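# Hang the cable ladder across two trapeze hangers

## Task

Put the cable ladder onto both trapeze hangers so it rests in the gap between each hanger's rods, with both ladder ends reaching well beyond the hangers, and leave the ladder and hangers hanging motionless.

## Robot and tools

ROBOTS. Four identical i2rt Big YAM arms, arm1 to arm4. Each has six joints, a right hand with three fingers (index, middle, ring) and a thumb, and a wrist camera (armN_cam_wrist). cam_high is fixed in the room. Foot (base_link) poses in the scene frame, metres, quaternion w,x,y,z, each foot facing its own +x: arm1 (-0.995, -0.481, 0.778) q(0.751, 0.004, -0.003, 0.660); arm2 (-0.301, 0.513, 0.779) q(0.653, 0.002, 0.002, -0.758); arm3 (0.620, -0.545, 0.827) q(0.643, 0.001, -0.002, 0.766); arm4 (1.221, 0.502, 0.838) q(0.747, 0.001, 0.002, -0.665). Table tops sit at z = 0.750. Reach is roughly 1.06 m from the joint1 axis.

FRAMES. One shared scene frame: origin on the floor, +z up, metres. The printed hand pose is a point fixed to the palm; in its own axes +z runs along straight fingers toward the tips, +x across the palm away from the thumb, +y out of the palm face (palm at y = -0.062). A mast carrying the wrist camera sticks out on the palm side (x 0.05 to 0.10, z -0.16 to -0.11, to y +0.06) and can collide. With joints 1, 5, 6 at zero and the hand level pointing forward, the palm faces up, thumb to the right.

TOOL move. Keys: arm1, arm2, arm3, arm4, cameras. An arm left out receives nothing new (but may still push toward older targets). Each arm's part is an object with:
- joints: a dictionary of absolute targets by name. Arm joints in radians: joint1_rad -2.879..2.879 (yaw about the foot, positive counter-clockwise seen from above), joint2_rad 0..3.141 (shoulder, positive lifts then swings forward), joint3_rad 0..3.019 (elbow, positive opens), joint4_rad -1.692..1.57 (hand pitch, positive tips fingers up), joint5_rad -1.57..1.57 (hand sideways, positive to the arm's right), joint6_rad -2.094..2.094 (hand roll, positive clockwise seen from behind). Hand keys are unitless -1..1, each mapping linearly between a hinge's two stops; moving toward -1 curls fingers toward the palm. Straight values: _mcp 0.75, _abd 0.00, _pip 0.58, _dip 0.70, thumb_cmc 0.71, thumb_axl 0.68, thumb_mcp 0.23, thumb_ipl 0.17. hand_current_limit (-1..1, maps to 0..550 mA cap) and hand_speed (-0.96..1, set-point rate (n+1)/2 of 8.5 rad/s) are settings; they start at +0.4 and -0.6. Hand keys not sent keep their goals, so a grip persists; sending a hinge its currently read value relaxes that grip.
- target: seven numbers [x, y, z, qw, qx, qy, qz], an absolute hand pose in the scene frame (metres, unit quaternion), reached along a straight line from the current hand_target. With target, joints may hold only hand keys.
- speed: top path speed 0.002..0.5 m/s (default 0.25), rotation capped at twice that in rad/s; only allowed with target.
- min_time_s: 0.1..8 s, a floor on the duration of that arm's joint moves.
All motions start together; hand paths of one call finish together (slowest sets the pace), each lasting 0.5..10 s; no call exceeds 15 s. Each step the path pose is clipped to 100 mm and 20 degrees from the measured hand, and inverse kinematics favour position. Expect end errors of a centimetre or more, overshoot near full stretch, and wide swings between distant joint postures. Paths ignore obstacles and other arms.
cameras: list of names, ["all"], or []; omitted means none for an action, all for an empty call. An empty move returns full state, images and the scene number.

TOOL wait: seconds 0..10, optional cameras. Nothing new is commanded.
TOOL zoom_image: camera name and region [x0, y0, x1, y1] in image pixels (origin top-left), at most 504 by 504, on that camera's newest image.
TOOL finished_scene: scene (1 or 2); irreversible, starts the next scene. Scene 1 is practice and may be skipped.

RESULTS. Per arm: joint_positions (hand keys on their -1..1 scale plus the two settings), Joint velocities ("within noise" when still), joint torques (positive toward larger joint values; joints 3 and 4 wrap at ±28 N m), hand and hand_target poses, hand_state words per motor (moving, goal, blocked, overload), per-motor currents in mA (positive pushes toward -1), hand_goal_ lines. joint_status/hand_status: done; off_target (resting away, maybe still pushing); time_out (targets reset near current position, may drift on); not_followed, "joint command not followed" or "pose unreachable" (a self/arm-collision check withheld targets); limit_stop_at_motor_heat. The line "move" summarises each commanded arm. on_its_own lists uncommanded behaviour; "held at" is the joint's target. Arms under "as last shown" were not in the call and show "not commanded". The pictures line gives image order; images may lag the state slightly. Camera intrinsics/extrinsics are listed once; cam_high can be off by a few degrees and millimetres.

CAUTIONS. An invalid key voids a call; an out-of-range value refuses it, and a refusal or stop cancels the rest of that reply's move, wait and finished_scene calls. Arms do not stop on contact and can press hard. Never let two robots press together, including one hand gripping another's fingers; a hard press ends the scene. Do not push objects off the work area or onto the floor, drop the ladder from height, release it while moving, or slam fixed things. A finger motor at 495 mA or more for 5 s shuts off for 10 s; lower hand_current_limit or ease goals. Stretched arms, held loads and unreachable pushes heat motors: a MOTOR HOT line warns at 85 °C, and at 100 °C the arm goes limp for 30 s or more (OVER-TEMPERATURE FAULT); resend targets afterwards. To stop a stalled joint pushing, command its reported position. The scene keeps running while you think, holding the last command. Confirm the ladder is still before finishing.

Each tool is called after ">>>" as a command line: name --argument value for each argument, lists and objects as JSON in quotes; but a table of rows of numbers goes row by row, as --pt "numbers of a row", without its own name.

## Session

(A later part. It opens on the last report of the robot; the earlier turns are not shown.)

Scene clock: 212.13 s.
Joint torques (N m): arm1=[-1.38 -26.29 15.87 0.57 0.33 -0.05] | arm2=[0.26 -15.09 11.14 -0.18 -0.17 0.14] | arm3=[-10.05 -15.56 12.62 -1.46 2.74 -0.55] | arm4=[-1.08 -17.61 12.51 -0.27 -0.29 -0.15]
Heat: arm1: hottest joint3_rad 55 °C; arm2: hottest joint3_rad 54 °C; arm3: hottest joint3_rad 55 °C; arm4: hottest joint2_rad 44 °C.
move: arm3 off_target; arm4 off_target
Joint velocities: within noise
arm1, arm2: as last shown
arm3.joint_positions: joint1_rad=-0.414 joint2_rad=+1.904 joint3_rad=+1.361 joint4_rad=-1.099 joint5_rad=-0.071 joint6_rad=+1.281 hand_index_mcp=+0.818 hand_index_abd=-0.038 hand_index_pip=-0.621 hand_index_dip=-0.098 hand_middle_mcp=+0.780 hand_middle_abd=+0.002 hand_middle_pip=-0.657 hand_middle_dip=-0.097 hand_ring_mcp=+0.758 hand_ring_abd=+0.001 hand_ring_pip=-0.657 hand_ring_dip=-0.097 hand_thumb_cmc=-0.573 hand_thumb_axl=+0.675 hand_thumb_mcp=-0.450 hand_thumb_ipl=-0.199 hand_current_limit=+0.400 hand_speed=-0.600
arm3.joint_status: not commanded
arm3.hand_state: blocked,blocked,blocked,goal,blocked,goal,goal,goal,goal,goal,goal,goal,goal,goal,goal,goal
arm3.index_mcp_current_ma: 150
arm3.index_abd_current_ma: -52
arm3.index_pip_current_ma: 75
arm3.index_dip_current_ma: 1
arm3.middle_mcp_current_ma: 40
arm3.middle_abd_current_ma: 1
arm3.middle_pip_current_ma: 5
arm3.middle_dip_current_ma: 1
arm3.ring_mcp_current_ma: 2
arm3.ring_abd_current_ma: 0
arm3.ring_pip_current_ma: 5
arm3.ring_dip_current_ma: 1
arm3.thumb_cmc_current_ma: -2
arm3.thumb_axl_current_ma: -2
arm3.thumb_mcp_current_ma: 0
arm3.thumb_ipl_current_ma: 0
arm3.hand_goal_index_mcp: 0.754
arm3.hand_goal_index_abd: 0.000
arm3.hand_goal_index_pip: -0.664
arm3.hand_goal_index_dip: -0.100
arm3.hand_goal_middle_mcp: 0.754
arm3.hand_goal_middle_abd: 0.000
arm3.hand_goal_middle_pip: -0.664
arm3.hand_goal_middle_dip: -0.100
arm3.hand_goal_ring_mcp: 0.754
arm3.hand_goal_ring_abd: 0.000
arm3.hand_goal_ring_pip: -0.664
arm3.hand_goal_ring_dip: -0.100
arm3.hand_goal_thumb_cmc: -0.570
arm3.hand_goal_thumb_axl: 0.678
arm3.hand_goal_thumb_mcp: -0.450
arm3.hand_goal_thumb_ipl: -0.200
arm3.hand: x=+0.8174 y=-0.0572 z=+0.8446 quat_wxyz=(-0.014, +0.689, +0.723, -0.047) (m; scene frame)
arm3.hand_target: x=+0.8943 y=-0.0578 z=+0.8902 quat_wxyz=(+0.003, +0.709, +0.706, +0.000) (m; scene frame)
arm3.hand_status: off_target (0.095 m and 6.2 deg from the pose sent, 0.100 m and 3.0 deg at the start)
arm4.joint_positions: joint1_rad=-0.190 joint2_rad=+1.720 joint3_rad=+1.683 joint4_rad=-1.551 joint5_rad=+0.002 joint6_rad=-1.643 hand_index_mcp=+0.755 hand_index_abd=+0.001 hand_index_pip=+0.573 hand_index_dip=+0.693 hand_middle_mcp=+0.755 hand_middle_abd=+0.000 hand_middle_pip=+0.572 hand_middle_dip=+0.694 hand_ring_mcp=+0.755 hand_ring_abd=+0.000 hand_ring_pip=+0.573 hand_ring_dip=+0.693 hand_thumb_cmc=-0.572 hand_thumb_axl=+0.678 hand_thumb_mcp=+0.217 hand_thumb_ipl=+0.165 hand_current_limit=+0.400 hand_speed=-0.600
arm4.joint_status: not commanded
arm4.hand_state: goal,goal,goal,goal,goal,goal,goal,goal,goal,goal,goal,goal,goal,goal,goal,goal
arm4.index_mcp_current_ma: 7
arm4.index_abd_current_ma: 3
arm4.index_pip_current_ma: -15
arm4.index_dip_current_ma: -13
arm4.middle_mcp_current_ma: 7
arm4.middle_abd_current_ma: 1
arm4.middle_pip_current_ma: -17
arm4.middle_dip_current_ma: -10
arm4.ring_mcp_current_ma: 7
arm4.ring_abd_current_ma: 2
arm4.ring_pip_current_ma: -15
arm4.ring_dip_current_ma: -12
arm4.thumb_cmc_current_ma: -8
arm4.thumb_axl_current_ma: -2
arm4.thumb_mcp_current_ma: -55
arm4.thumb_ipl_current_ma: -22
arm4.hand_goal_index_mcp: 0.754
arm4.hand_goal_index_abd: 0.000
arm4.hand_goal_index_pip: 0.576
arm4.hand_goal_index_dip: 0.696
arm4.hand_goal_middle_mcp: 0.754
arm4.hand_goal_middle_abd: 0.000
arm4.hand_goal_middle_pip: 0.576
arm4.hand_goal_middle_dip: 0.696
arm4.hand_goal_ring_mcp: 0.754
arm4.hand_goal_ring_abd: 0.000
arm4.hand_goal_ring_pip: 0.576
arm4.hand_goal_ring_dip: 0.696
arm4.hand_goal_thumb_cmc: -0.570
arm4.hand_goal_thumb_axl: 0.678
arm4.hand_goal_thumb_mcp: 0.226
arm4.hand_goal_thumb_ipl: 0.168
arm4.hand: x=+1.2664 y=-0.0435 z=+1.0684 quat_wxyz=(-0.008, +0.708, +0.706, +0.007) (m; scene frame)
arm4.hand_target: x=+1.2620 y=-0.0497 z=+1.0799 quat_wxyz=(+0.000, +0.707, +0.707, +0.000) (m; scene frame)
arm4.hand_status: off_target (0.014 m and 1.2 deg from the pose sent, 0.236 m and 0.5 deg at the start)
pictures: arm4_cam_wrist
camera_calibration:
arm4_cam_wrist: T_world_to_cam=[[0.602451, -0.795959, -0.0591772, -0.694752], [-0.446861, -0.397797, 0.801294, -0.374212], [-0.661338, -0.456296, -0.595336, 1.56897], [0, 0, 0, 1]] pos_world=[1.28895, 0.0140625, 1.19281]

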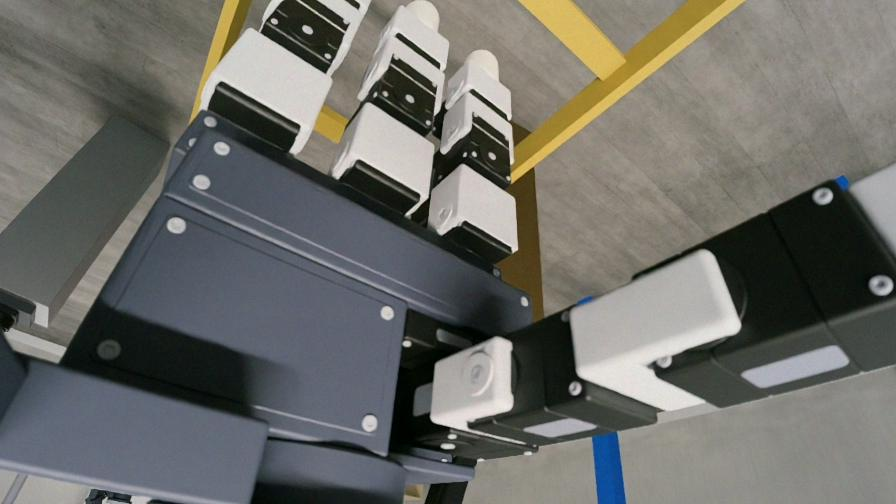

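>>> move --arm3 '{"joints": {"hand_thumb_mcp": 0.226, "hand_thumb_ipl": 0.168, "hand_index_dip": 0.696, "hand_middle_dip": 0.696, "hand_ring_dip": 0.696}, "target": [0.815, -0.05, 0.838, 0, 0.7071, 0.7071, 0]}' --arm4 '{"target": [1.032, -0.055, 1.03, 0, 0.7071, 0.7071, 0], "speed": 0.25}'

>>> move --arm3 '{"joints": {"hand_index_pip": 0.576, "hand_middle_pip": 0.576, "hand_ring_pip": 0.576}, "target": [0.80, -0.05, 0.838, 0, 0.7071, 0.7071, 0]}'

>>> move --arm3 '{"target": [0.80, -0.05, 1.03, 0, 0.7071, 0.7071, 0], "speed": 0.25}'

>>> move --arm3 '{"target": [0.570, -0.04, 1.03, 0, 0.7071, 0.7071, 0], "speed": 0.25}' --arm4 '{"target": [1.027, -0.055, 0.87, 0, 0.7071, 0.7071, 0], "speed": 0.15}' --cameras '["arm3_cam_wrist", "arm4_cam_wrist"]'

Scene clock: 214.33 s.
Joint torques (N m): arm1=[-1.32 -26.46 15.77 0.38 0.31 -0.02] | arm2=[0.56 -15.38 11.15 -0.14 -0.17 0.15] | arm3=[-1.32 -12.4 6.87 0.77 0.65 0.04] | arm4=[0.09 -18.26 13.12 0.01 -0.29 -0.15]
Heat: arm1: hottest joint3_rad 55 °C; arm2: hottest joint3_rad 54 °C; arm3: hottest joint3_rad 55 °C; arm4: hottest joint2_rad 44 °C.
move: arm3 done; arm4 off_target
Joint velocities: within noise
arm1, arm2: as last shown
arm3.joint_positions: joint1_rad=-0.374 joint2_rad=+1.899 joint3_rad=+1.330 joint4_rad=-1.014 joint5_rad=-0.013 joint6_rad=+1.362 hand_index_mcp=+0.774 hand_index_abd=-0.004 hand_index_pip=-0.656 hand_index_dip=+0.694 hand_middle_mcp=+0.766 hand_middle_abd=+0.002 hand_middle_pip=-0.657 hand_middle_dip=+0.694 hand_ring_mcp=+0.757 hand_ring_abd=+0.001 hand_ring_pip=-0.657 hand_ring_dip=+0.694 hand_thumb_cmc=-0.573 hand_thumb_axl=+0.676 hand_thumb_mcp=+0.215 hand_thumb_ipl=+0.164 hand_current_limit=+0.400 hand_speed=-0.600
arm3.joint_status: all done
arm3.hand_state: goal,goal,goal,goal,goal,goal,goal,goal,goal,goal,goal,goal,goal,goal,goal,goal
arm3.index_mcp_current_ma: 25
arm3.index_abd_current_ma: -2
arm3.index_pip_current_ma: 6
arm3.index_dip_current_ma: -1
arm3.middle_mcp_current_ma: 12
arm3.middle_abd_current_ma: 1
arm3.middle_pip_current_ma: 5
arm3.middle_dip_current_ma: -1
arm3.ring_mcp_current_ma: 2
arm3.ring_abd_current_ma: 0
arm3.ring_pip_current_ma: 5
arm3.ring_dip_current_ma: -1
arm3.thumb_cmc_current_ma: -2
arm3.thumb_axl_current_ma: -1
arm3.thumb_mcp_current_ma: -13
arm3.thumb_ipl_current_ma: -4
arm3.hand_goal_index_mcp: 0.754
arm3.hand_goal_index_abd: 0.000
arm3.hand_goal_index_pip: -0.664
arm3.hand_goal_index_dip: 0.696
arm3.hand_goal_middle_mcp: 0.754
arm3.hand_goal_middle_abd: 0.000
arm3.hand_goal_middle_pip: -0.664
arm3.hand_goal_middle_dip: 0.696
arm3.hand_goal_ring_mcp: 0.754
arm3.hand_goal_ring_abd: 0.000
arm3.hand_goal_ring_pip: -0.664
arm3.hand_goal_ring_dip: 0.696
arm3.hand_goal_thumb_cmc: -0.570
arm3.hand_goal_thumb_axl: 0.678
arm3.hand_goal_thumb_mcp: 0.226
arm3.hand_goal_thumb_ipl: 0.168
arm3.hand: x=+0.8080 y=-0.0507 z=+0.8415 quat_wxyz=(-0.003, +0.704, +0.710, -0.007) (m; scene frame)
arm3.hand_target: x=+0.8150 y=-0.0501 z=+0.8382 quat_wxyz=(+0.000, +0.707, +0.707, +0.000) (m; scene frame)
arm3.hand_status: done (0.008 m and 1.0 deg from the pose sent, 0.010 m and 6.2 deg at the start)
arm4.joint_positions: joint1_rad=-0.597 joint2_rad=+1.895 joint3_rad=+1.829 joint4_rad=-1.511 joint5_rad=+0.000 joint6_rad=-2.035 hand_index_mcp=+0.754 hand_index_abd=+0.001 hand_index_pip=+0.573 hand_index_dip=+0.693 hand_middle_mcp=+0.754 hand_middle_abd=+0.000 hand_middle_pip=+0.573 hand_middle_dip=+0.694 hand_ring_mcp=+0.754 hand_ring_abd=+0.000 hand_ring_pip=+0.573 hand_ring_dip=+0.693 hand_thumb_cmc=-0.571 hand_thumb_axl=+0.678 hand_thumb_mcp=+0.217 hand_thumb_ipl=+0.165 hand_current_limit=+0.400 hand_speed=-0.600
arm4.joint_status: not commanded
arm4.hand_state: goal,goal,goal,goal,goal,goal,goal,goal,goal,goal,goal,goal,goal,goal,goal,goal
arm4.index_mcp_current_ma: 0
arm4.index_abd_current_ma: 3
arm4.index_pip_current_ma: -13
arm4.index_dip_current_ma: -13
arm4.middle_mcp_current_ma: 1
arm4.middle_abd_current_ma: 1
arm4.middle_pip_current_ma: -14
arm4.middle_dip_current_ma: -10
arm4.ring_mcp_current_ma: 1
arm4.ring_abd_current_ma: 2
arm4.ring_pip_current_ma: -12
arm4.ring_dip_current_ma: -12
arm4.thumb_cmc_current_ma: -6
arm4.thumb_axl_current_ma: -2
arm4.thumb_mcp_current_ma: -55
arm4.thumb_ipl_current_ma: -22
arm4.hand_goal_index_mcp: 0.754
arm4.hand_goal_index_abd: 0.000
arm4.hand_goal_index_pip: 0.576
arm4.hand_goal_index_dip: 0.696
arm4.hand_goal_middle_mcp: 0.754
arm4.hand_goal_middle_abd: 0.000
arm4.hand_goal_middle_pip: 0.576
arm4.hand_goal_middle_dip: 0.696
arm4.hand_goal_ring_mcp: 0.754
arm4.hand_goal_ring_abd: 0.000
arm4.hand_goal_ring_pip: 0.576
arm4.hand_goal_ring_dip: 0.696
arm4.hand_goal_thumb_cmc: -0.570
arm4.hand_goal_thumb_axl: 0.678
arm4.hand_goal_thumb_mcp: 0.226
arm4.hand_goal_thumb_ipl: 0.168
arm4.hand: x=+1.0337 y=-0.0428 z=+1.0312 quat_wxyz=(-0.003, +0.713, +0.701, +0.004) (m; scene frame)
arm4.hand_target: x=+1.0323 y=-0.0546 z=+1.0299 quat_wxyz=(+0.000, +0.707, +0.707, +0.000) (m; scene frame)
arm4.hand_status: off_target (0.012 m and 1.2 deg from the pose sent, 0.238 m and 1.2 deg at the start)
pictures: none

Scene clock: 215.70 s.
Joint torques (N m): arm1=[-1.32 -26.99 15.77 0.39 0.32 -0.07] | arm2=[0.38 -15.5 11.18 -0.2 -0.17 0.16] | arm3=[-0.32 -13.33 6.37 0.5 0.3 0.11] | arm4=[0.21 -18.43 13.11 -0.02 -0.28 -0.15]
Heat: arm1: hottest joint3_rad 55 °C; arm2: hottest joint3_rad 54 °C; arm3: hottest joint3_rad 54 °C; arm4: hottest joint2_rad 43 °C.
move: arm3 done
Joint velocities: within noise
arm1, arm2, arm4: as last shown
arm3.joint_positions: joint1_rad=-0.363 joint2_rad=+1.899 joint3_rad=+1.326 joint4_rad=-1.001 joint5_rad=-0.004 joint6_rad=+1.378 hand_index_mcp=+0.755 hand_index_abd=-0.004 hand_index_pip=+0.572 hand_index_dip=+0.694 hand_middle_mcp=+0.755 hand_middle_abd=+0.002 hand_middle_pip=+0.573 hand_middle_dip=+0.694 hand_ring_mcp=+0.755 hand_ring_abd=+0.001 hand_ring_pip=+0.572 hand_ring_dip=+0.694 hand_thumb_cmc=-0.573 hand_thumb_axl=+0.676 hand_thumb_mcp=+0.215 hand_thumb_ipl=+0.164 hand_current_limit=+0.400 hand_speed=-0.600
arm3.joint_status: all done
arm3.hand_state: goal,goal,goal,goal,goal,goal,goal,goal,goal,goal,goal,goal,goal,goal,goal,goal
arm3.index_mcp_current_ma: 0
arm3.index_abd_current_ma: -2
arm3.index_pip_current_ma: -2
arm3.index_dip_current_ma: -1
arm3.middle_mcp_current_ma: 0
arm3.middle_abd_current_ma: 1
arm3.middle_pip_current_ma: -2
arm3.middle_dip_current_ma: -1
arm3.ring_mcp_current_ma: 0
arm3.ring_abd_current_ma: 0
arm3.ring_pip_current_ma: -2
arm3.ring_dip_current_ma: -1
arm3.thumb_cmc_current_ma: -2
arm3.thumb_axl_current_ma: -1
arm3.thumb_mcp_current_ma: -13
arm3.thumb_ipl_current_ma: -4
arm3.hand_goal_index_mcp: 0.754
arm3.hand_goal_index_abd: 0.000
arm3.hand_goal_index_pip: 0.576
arm3.hand_goal_index_dip: 0.696
arm3.hand_goal_middle_mcp: 0.754
arm3.hand_goal_middle_abd: 0.000
arm3.hand_goal_middle_pip: 0.576
arm3.hand_goal_middle_dip: 0.696
arm3.hand_goal_ring_mcp: 0.754
arm3.hand_goal_ring_abd: 0.000
arm3.hand_goal_ring_pip: 0.576
arm3.hand_goal_ring_dip: 0.696
arm3.hand_goal_thumb_cmc: -0.570
arm3.hand_goal_thumb_axl: 0.678
arm3.hand_goal_thumb_mcp: 0.226
arm3.hand_goal_thumb_ipl: 0.168
arm3.hand: x=+0.8039 y=-0.0491 z=+0.8407 quat_wxyz=(-0.002, +0.706, +0.708, -0.001) (m; scene frame)
arm3.hand_target: x=+0.8000 y=-0.0501 z=+0.8381 quat_wxyz=(+0.000, +0.707, +0.707, +0.000) (m; scene frame)
arm3.hand_status: done (0.005 m and 0.3 deg from the pose sent, 0.009 m and 1.0 deg at the start)
pictures: none

Scene clock: 217.17 s.
Joint torques (N m): arm1=[-1.61 -26.75 15.8 0.43 0.36 -0.05] | arm2=[0.5 -15.38 11.19 -0.13 -0.17 0.16] | arm3=[-0.56 -12.1 11.1 -0.1 0.27 0.12] | arm4=[0.15 -18.32 13.15 -0.05 -0.28 -0.14]
Heat: arm1: hottest joint3_rad 55 °C; arm2: hottest joint3_rad 54 °C; arm3: hottest joint3_rad 54 °C; arm4: hottest joint2_rad 43 °C.
move: arm3 off_target
Joint velocities: within noise
arm1, arm2, arm4: as last shown
arm3.joint_positions: joint1_rad=-0.363 joint2_rad=+1.722 joint3_rad=+1.572 joint4_rad=-1.449 joint5_rad=-0.003 joint6_rad=+1.378 hand_index_mcp=+0.755 hand_index_abd=-0.003 hand_index_pip=+0.573 hand_index_dip=+0.694 hand_middle_mcp=+0.755 hand_middle_abd=+0.002 hand_middle_pip=+0.573 hand_middle_dip=+0.694 hand_ring_mcp=+0.755 hand_ring_abd=+0.001 hand_ring_pip=+0.573 hand_ring_dip=+0.694 hand_thumb_cmc=-0.573 hand_thumb_axl=+0.676 hand_thumb_mcp=+0.216 hand_thumb_ipl=+0.164 hand_current_limit=+0.400 hand_speed=-0.600
arm3.joint_status: not commanded
arm3.hand_state: goal,goal,goal,goal,goal,goal,goal,goal,goal,goal,goal,goal,goal,goal,goal,goal
arm3.index_mcp_current_ma: 0
arm3.index_abd_current_ma: -1
arm3.index_pip_current_ma: -2
arm3.index_dip_current_ma: -1
arm3.middle_mcp_current_ma: 0
arm3.middle_abd_current_ma: 1
arm3.middle_pip_current_ma: -1
arm3.middle_dip_current_ma: -1
arm3.ring_mcp_current_ma: 0
arm3.ring_abd_current_ma: 0
arm3.ring_pip_current_ma: -2
arm3.ring_dip_current_ma: -1
arm3.thumb_cmc_current_ma: -2
arm3.thumb_axl_current_ma: -1
arm3.thumb_mcp_current_ma: -12
arm3.thumb_ipl_current_ma: -4
arm3.hand_goal_index_mcp: 0.754
arm3.hand_goal_index_abd: 0.000
arm3.hand_goal_index_pip: 0.576
arm3.hand_goal_index_dip: 0.696
arm3.hand_goal_middle_mcp: 0.754
arm3.hand_goal_middle_abd: 0.000
arm3.hand_goal_middle_pip: 0.576
arm3.hand_goal_middle_dip: 0.696
arm3.hand_goal_ring_mcp: 0.754
arm3.hand_goal_ring_abd: 0.000
arm3.hand_goal_ring_pip: 0.576
arm3.hand_goal_ring_dip: 0.696
arm3.hand_goal_thumb_cmc: -0.570
arm3.hand_goal_thumb_axl: 0.678
arm3.hand_goal_thumb_mcp: 0.226
arm3.hand_goal_thumb_ipl: 0.168
arm3.hand: x=+0.8017 y=-0.0612 z=+1.0187 quat_wxyz=(+0.005, +0.706, +0.708, -0.011) (m; scene frame)
arm3.hand_target: x=+0.7999 y=-0.0504 z=+1.0300 quat_wxyz=(+0.000, +0.707, +0.707, +0.000) (m; scene frame)
arm3.hand_status: off_target (0.016 m and 1.4 deg from the pose sent, 0.189 m and 0.3 deg at the start)
pictures: none

Scene clock: 219.03 s.
Joint torques (N m): arm1=[-1.49 -26.46 15.83 0.39 0.32 -0.04] | arm2=[0.21 -15.5 11.14 -0.18 -0.18 0.13] | arm3=[-1.73 -11.87 11.73 -0.25 0.2 0.12] | arm4=[-0.38 -19.55 8.94 0.47 -0.28 -0.15]
Heat: arm1: hottest joint3_rad 55 °C; arm2: hottest joint3_rad 54 °C; arm3: hottest joint3_rad 54 °C; arm4: hottest joint2_rad 43 °C.
move: arm3 off_target; arm4 off_target
Joint velocities: within noise
arm1, arm2: as last shown
arm3.joint_positions: joint1_rad=+0.084 joint2_rad=+1.759 joint3_rad=+1.625 joint4_rad=-1.466 joint5_rad=-0.003 joint6_rad=+1.807 hand_index_mcp=+0.754 hand_index_abd=-0.003 hand_index_pip=+0.573 hand_index_dip=+0.694 hand_middle_mcp=+0.754 hand_middle_abd=+0.002 hand_middle_pip=+0.574 hand_middle_dip=+0.694 hand_ring_mcp=+0.754 hand_ring_abd=+0.001 hand_ring_pip=+0.573 hand_ring_dip=+0.694 hand_thumb_cmc=-0.573 hand_thumb_axl=+0.676 hand_thumb_mcp=+0.216 hand_thumb_ipl=+0.164 hand_current_limit=+0.400 hand_speed=-0.600
arm3.joint_status: not commanded
arm3.hand_state: goal,goal,goal,goal,goal,goal,goal,goal,goal,goal,goal,goal,goal,goal,goal,goal
arm3.index_mcp_current_ma: 0
arm3.index_abd_current_ma: -1
arm3.index_pip_current_ma: -1
arm3.index_dip_current_ma: -1
arm3.middle_mcp_current_ma: 0
arm3.middle_abd_current_ma: 1
arm3.middle_pip_current_ma: -1
arm3.middle_dip_current_ma: -1
arm3.ring_mcp_current_ma: 0
arm3.ring_abd_current_ma: 0
arm3.ring_pip_current_ma: -1
arm3.ring_dip_current_ma: -1
arm3.thumb_cmc_current_ma: -1
arm3.thumb_axl_current_ma: -1
arm3.thumb_mcp_current_ma: -12
arm3.thumb_ipl_current_ma: -4
arm3.hand_goal_index_mcp: 0.754
arm3.hand_goal_index_abd: 0.000
arm3.hand_goal_index_pip: 0.576
arm3.hand_goal_index_dip: 0.696
arm3.hand_goal_middle_mcp: 0.754
arm3.hand_goal_middle_abd: 0.000
arm3.hand_goal_middle_pip: 0.576
arm3.hand_goal_middle_dip: 0.696
arm3.hand_goal_ring_mcp: 0.754
arm3.hand_goal_ring_abd: 0.000
arm3.hand_goal_ring_pip: 0.576
arm3.hand_goal_ring_dip: 0.696
arm3.hand_goal_thumb_cmc: -0.570
arm3.hand_goal_thumb_axl: 0.678
arm3.hand_goal_thumb_mcp: 0.226
arm3.hand_goal_thumb_ipl: 0.168
arm3.hand: x=+0.5695 y=-0.0537 z=+1.0211 quat_wxyz=(+0.010, +0.700, +0.715, -0.007) (m; scene frame)
arm3.hand_target: x=+0.5701 y=-0.0405 z=+1.0299 quat_wxyz=(+0.000, +0.707, +0.707, +0.000) (m; scene frame)
arm3.hand_status: off_target (0.016 m and 1.9 deg from the pose sent, 0.233 m and 1.4 deg at the start)
arm4.joint_positions: joint1_rad=-0.597 joint2_rad=+2.009 joint3_rad=+1.614 joint4_rad=-1.154 joint5_rad=+0.000 joint6_rad=-2.042 hand_index_mcp=+0.754 hand_index_abd=+0.001 hand_index_pip=+0.573 hand_index_dip=+0.693 hand_middle_mcp=+0.754 hand_middle_abd=+0.000 hand_middle_pip=+0.573 hand_middle_dip=+0.694 hand_ring_mcp=+0.754 hand_ring_abd=+0.000 hand_ring_pip=+0.573 hand_ring_dip=+0.693 hand_thumb_cmc=-0.571 hand_thumb_axl=+0.678 hand_thumb_mcp=+0.217 hand_thumb_ipl=+0.165 hand_current_limit=+0.400 hand_speed=-0.600
arm4.joint_status: not commanded
arm4.hand_state: goal,goal,goal,goal,goal,goal,goal,goal,goal,goal,goal,goal,goal,goal,goal,goal
arm4.index_mcp_current_ma: 0
arm4.index_abd_current_ma: 3
arm4.index_pip_current_ma: -13
arm4.index_dip_current_ma: -13
arm4.middle_mcp_current_ma: 1
arm4.middle_abd_current_ma: 1
arm4.middle_pip_current_ma: -14
arm4.middle_dip_current_ma: -10
arm4.ring_mcp_current_ma: 1
arm4.ring_abd_current_ma: 2
arm4.ring_pip_current_ma: -12
arm4.ring_dip_current_ma: -12
arm4.thumb_cmc_current_ma: -6
arm4.thumb_axl_current_ma: -2
arm4.thumb_mcp_current_ma: -54
arm4.thumb_ipl_current_ma: -22
arm4.hand_goal_index_mcp: 0.754
arm4.hand_goal_index_abd: 0.000
arm4.hand_goal_index_pip: 0.576
arm4.hand_goal_index_dip: 0.696
arm4.hand_goal_middle_mcp: 0.754
arm4.hand_goal_middle_abd: 0.000
arm4.hand_goal_middle_pip: 0.576
arm4.hand_goal_middle_dip: 0.696
arm4.hand_goal_ring_mcp: 0.754
arm4.hand_goal_ring_abd: 0.000
arm4.hand_goal_ring_pip: 0.576
arm4.hand_goal_ring_dip: 0.696
arm4.hand_goal_thumb_cmc: -0.570
arm4.hand_goal_thumb_axl: 0.678
arm4.hand_goal_thumb_mcp: 0.226
arm4.hand_goal_thumb_ipl: 0.168
arm4.hand: x=+1.0265 y=-0.0555 z=+0.8856 quat_wxyz=(+0.002, +0.711, +0.703, -0.009) (m; scene frame)
arm4.hand_target: x=+1.0272 y=-0.0547 z=+0.8702 quat_wxyz=(+0.000, +0.707, +0.707, +0.000) (m; scene frame)
arm4.hand_status: off_target (0.016 m and 1.2 deg from the pose sent, 0.162 m and 1.2 deg at the start)
pictures: arm3_cam_wrist, arm4_cam_wrist
camera_calibration:
arm3_cam_wrist: T_world_to_cam=[[0.663765, -0.746428, 0.0475449, -0.437961], [-0.49305, -0.388875, 0.778253, -0.591669], [-0.562421, -0.540019, -0.626149, 1.05598], [0, 0, 0, 1]] pos_world=[0.592887, 0.0132596, 1.14249]
arm4_cam_wrist: T_world_to_cam=[[0.595368, -0.802657, -0.0357627, -0.584353], [-0.44186, -0.364275, 0.819795, -0.359316], [-0.671041, -0.472278, -0.57154, 1.28411], [0, 0, 0, 1]] pos_world=[1.05083, 0.00653123, 1.00759]

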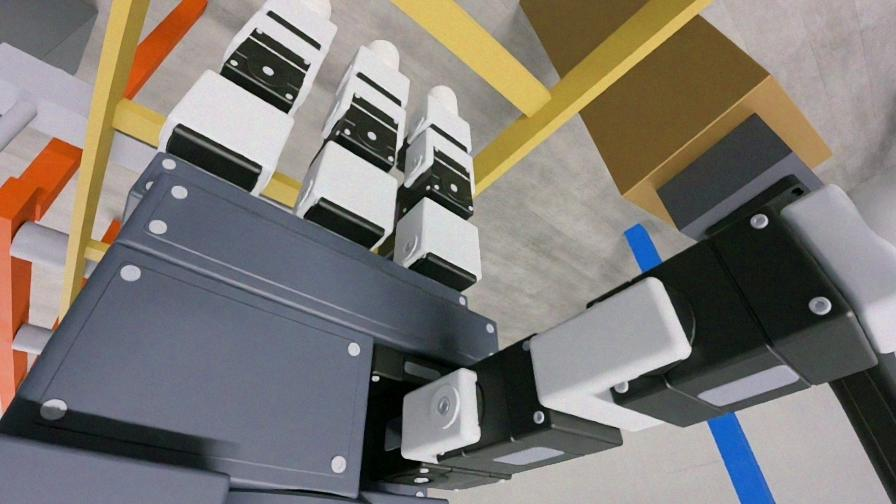

